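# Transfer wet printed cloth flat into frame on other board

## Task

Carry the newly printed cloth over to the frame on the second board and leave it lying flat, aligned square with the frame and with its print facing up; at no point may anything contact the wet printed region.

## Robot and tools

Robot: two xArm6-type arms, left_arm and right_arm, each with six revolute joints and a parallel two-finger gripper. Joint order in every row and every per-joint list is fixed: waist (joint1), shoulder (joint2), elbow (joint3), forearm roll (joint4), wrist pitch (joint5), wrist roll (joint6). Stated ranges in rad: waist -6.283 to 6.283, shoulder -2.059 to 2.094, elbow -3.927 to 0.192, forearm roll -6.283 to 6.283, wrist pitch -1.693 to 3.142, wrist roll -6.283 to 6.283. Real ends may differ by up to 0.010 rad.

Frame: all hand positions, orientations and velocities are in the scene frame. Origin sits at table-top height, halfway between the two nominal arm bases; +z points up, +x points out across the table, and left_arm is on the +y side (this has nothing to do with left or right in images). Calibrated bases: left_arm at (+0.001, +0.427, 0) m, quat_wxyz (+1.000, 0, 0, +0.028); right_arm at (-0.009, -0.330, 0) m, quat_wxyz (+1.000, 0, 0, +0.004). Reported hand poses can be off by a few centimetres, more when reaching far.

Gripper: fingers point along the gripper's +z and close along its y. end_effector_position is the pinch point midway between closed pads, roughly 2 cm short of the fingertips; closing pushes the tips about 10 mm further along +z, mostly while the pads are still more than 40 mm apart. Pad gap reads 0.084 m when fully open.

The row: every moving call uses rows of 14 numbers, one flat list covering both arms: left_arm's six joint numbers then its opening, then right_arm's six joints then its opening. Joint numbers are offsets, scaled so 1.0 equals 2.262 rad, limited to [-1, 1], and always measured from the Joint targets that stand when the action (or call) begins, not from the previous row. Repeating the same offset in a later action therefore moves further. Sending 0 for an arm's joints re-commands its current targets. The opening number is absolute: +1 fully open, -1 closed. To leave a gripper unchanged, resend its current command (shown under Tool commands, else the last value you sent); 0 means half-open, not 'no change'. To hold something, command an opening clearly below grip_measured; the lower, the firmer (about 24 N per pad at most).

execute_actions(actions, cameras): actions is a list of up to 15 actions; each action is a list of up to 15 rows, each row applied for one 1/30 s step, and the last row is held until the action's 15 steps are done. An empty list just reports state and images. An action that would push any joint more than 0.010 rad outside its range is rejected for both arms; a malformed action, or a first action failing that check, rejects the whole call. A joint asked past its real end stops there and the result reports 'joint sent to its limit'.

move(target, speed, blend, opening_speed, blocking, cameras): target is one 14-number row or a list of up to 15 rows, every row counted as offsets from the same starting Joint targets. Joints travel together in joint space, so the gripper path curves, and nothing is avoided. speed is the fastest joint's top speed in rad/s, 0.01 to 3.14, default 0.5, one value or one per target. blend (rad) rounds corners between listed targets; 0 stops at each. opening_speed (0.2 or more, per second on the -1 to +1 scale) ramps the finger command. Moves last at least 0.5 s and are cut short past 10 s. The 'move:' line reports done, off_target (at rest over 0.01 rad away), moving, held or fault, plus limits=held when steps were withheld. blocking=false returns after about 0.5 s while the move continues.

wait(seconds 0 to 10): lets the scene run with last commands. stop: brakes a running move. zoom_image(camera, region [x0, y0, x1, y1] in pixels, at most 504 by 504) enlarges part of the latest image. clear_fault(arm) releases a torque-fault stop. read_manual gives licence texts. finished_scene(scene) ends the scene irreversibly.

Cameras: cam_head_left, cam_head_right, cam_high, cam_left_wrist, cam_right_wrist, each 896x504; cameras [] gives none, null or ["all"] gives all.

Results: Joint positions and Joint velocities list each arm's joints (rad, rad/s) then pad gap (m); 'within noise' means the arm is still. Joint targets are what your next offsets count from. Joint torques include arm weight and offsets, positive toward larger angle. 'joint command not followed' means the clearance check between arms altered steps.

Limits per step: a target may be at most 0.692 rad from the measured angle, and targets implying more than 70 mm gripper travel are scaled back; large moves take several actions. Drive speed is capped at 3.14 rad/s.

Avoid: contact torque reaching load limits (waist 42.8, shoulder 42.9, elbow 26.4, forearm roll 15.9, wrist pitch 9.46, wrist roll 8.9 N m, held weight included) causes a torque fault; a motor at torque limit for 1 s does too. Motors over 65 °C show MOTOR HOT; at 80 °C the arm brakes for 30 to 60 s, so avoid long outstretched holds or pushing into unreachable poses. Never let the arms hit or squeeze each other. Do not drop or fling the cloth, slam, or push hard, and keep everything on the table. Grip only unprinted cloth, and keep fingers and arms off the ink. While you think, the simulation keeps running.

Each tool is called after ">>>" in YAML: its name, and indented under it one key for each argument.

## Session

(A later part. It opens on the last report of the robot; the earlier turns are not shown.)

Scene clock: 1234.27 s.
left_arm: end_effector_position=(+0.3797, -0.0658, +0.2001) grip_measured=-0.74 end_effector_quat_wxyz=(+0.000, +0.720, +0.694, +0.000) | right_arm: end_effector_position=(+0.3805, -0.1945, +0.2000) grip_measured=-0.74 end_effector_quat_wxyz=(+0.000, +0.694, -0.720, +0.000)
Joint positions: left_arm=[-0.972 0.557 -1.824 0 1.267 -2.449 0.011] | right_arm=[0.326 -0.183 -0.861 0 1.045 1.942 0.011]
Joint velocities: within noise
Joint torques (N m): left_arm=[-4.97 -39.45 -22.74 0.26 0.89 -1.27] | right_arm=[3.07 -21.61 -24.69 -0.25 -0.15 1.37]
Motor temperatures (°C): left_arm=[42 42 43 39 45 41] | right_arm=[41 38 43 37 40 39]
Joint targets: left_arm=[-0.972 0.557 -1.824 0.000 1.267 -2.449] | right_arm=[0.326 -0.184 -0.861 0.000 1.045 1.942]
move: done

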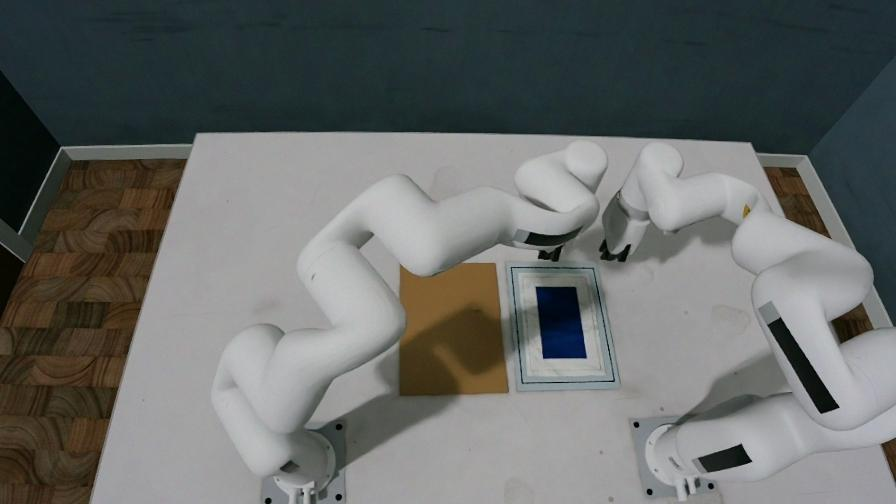

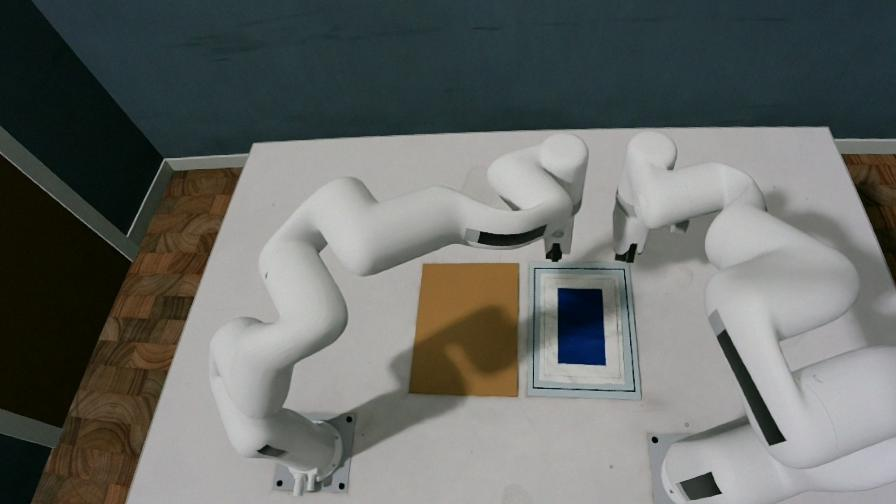

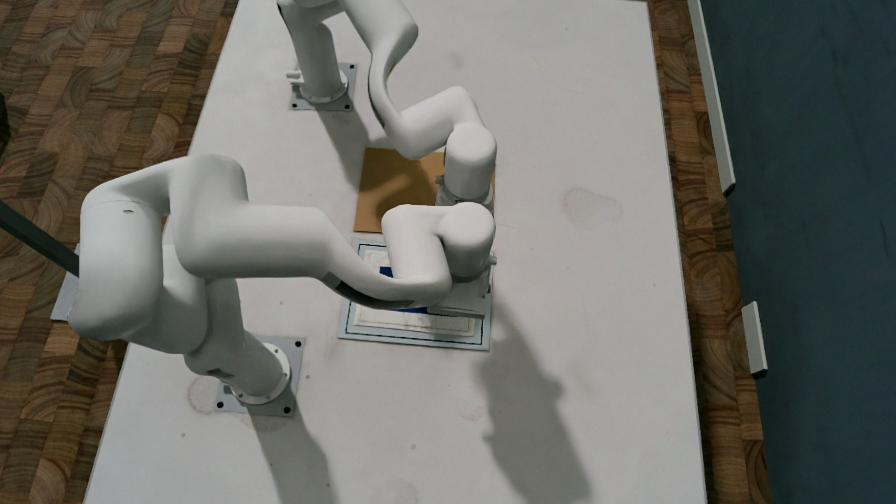

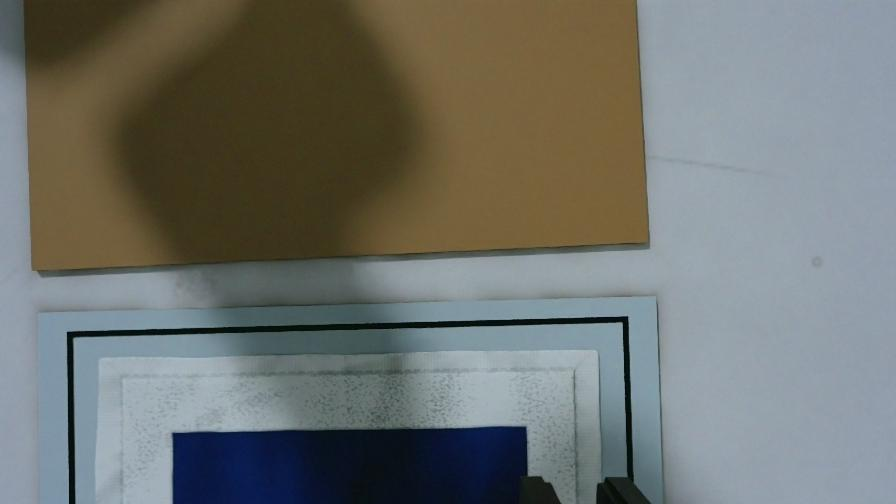

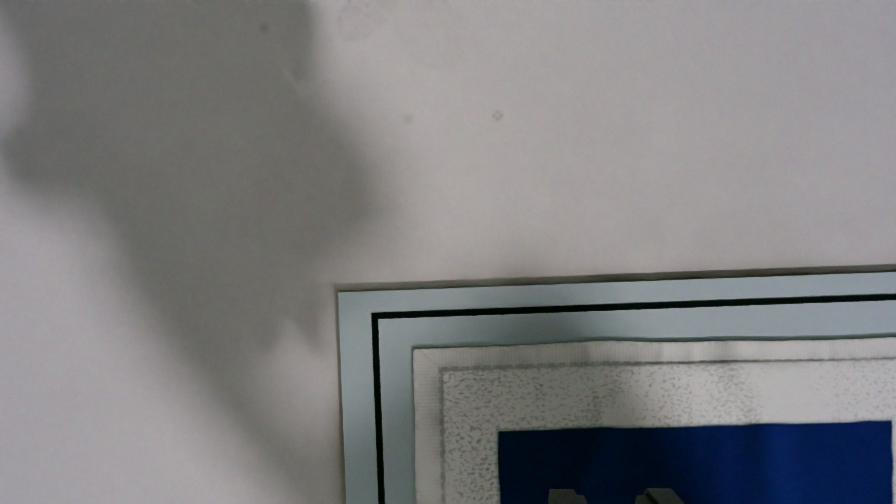

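>>> move:
  target:
    - [-0.055342, -0.090411, 0.122535, 0, -0.032124, -0.055342, -0.72, 0.039817, -0.140266, 0.108612, 0, 0.031653, 0.039817, -0.72]
    - [-0.120138, -0.149415, 0.216897, 0, -0.067482, -0.120138, -0.72, 0.105867, -0.288655, 0.212309, 0, 0.076345, 0.105867, -0.72]
  speed: 0.4
  blend: 0.05

>>> zoom_image:
  camera: "cam_left_wrist"
  region: [392, 250, 896, 504]

>>> zoom_image:
  camera: "cam_right_wrist"
  region: [0, 250, 504, 504]

Scene clock: 1305.80 s.
left_arm: end_effector_position=(+0.1997, -0.0657, +0.2001) grip_measured=-0.74 end_effector_quat_wxyz=(+0.000, +0.720, +0.694, +0.000) | right_arm: end_effector_position=(+0.2005, -0.1945, +0.2001) grip_measured=-0.74 end_effector_quat_wxyz=(+0.000, +0.694, -0.720, +0.000)
Joint positions: left_arm=[-1.243 0.219 -1.333 0 1.114 -2.72 0.011] | right_arm=[0.566 -0.836 -0.381 0 1.217 2.181 0.011]
Joint velocities: within noise
Joint torques (N m): left_arm=[-5.17 -33.14 -16.95 0.1 -4.67 -1.28] | right_arm=[2.97 -7.94 -19.78 -0.37 -0.03 1.28]
Motor temperatures (°C): left_arm=[42 43 43 39 45 41] | right_arm=[41 38 44 37 40 39]
Joint targets: left_arm=[-1.244 0.219 -1.333 0.000 1.114 -2.721] | right_arm=[0.566 -0.837 -0.381 0.000 1.218 2.181]
move: done

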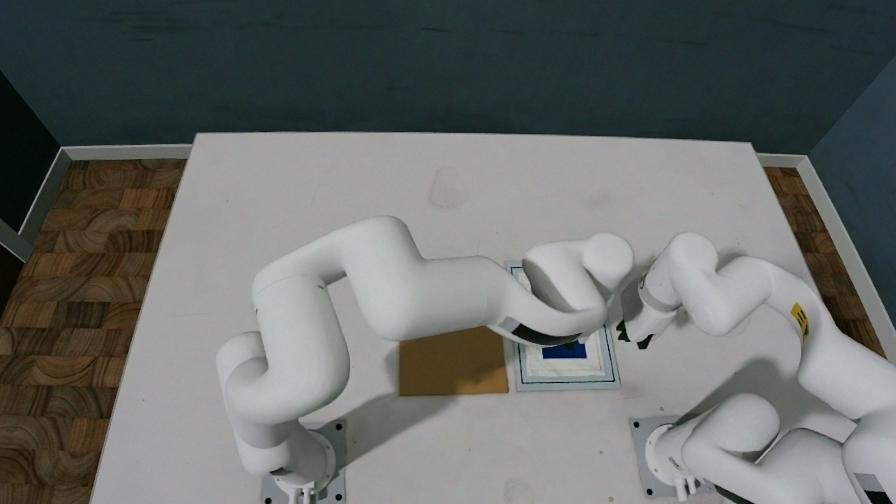

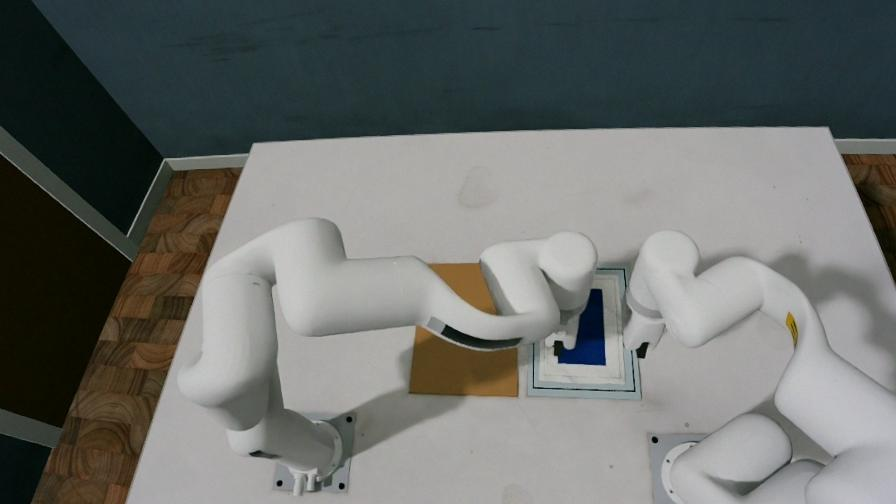

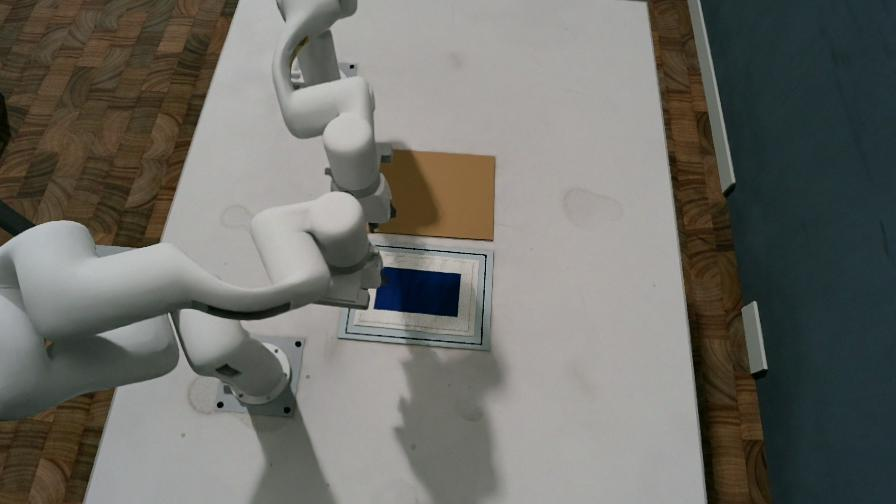

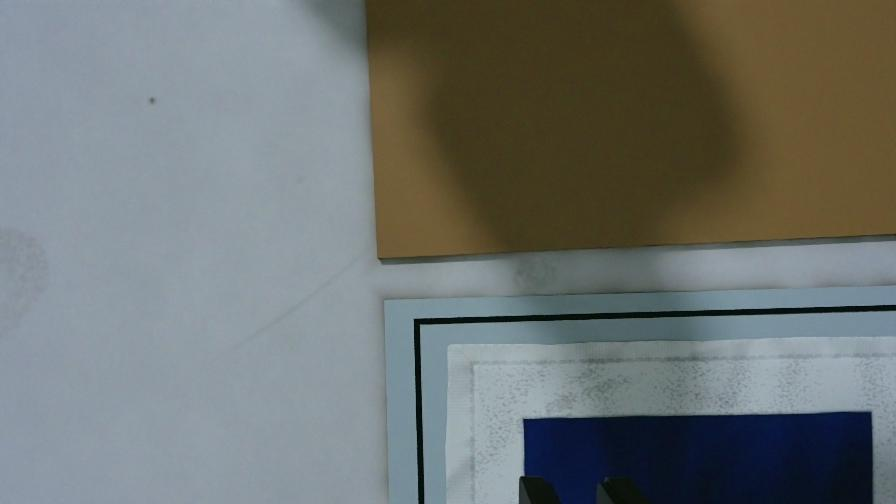

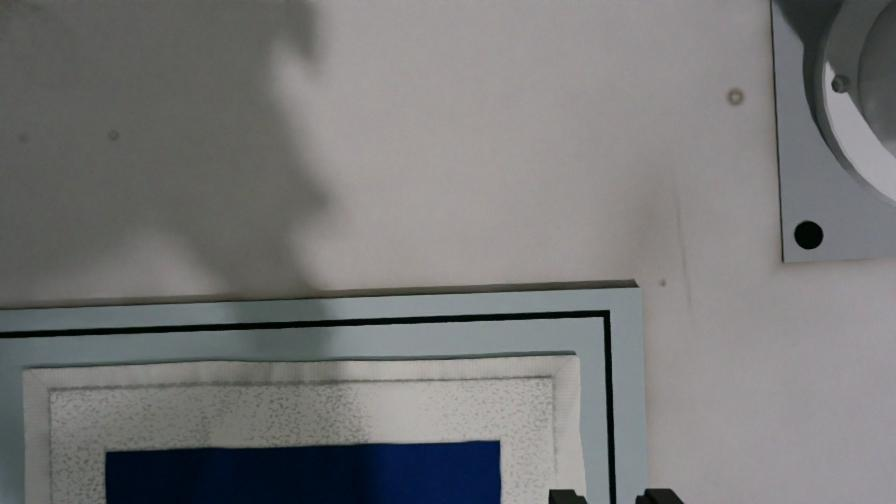

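Scaled by 1.000.

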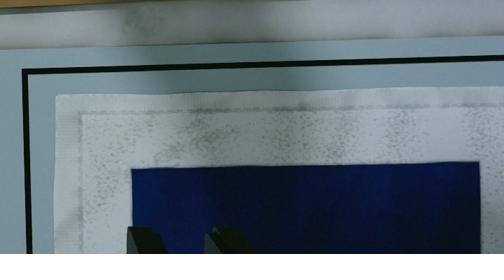

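Scaled by 1.000.

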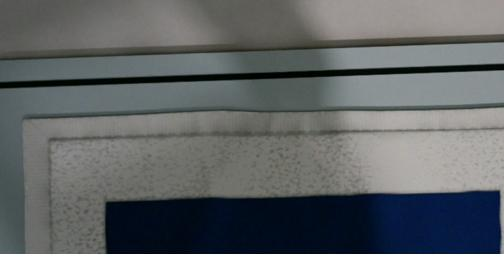

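>>> zoom_image:
  camera: "cam_high"
  region: [330, 230, 510, 360]

Scaled by 2.800 from the camera's 896x504 image, which has a finer 1280x720 frame.

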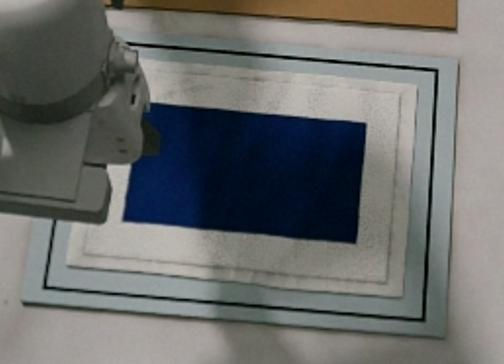

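>>> finished_scene:
  scene: 1

The scene is finished: the task was done.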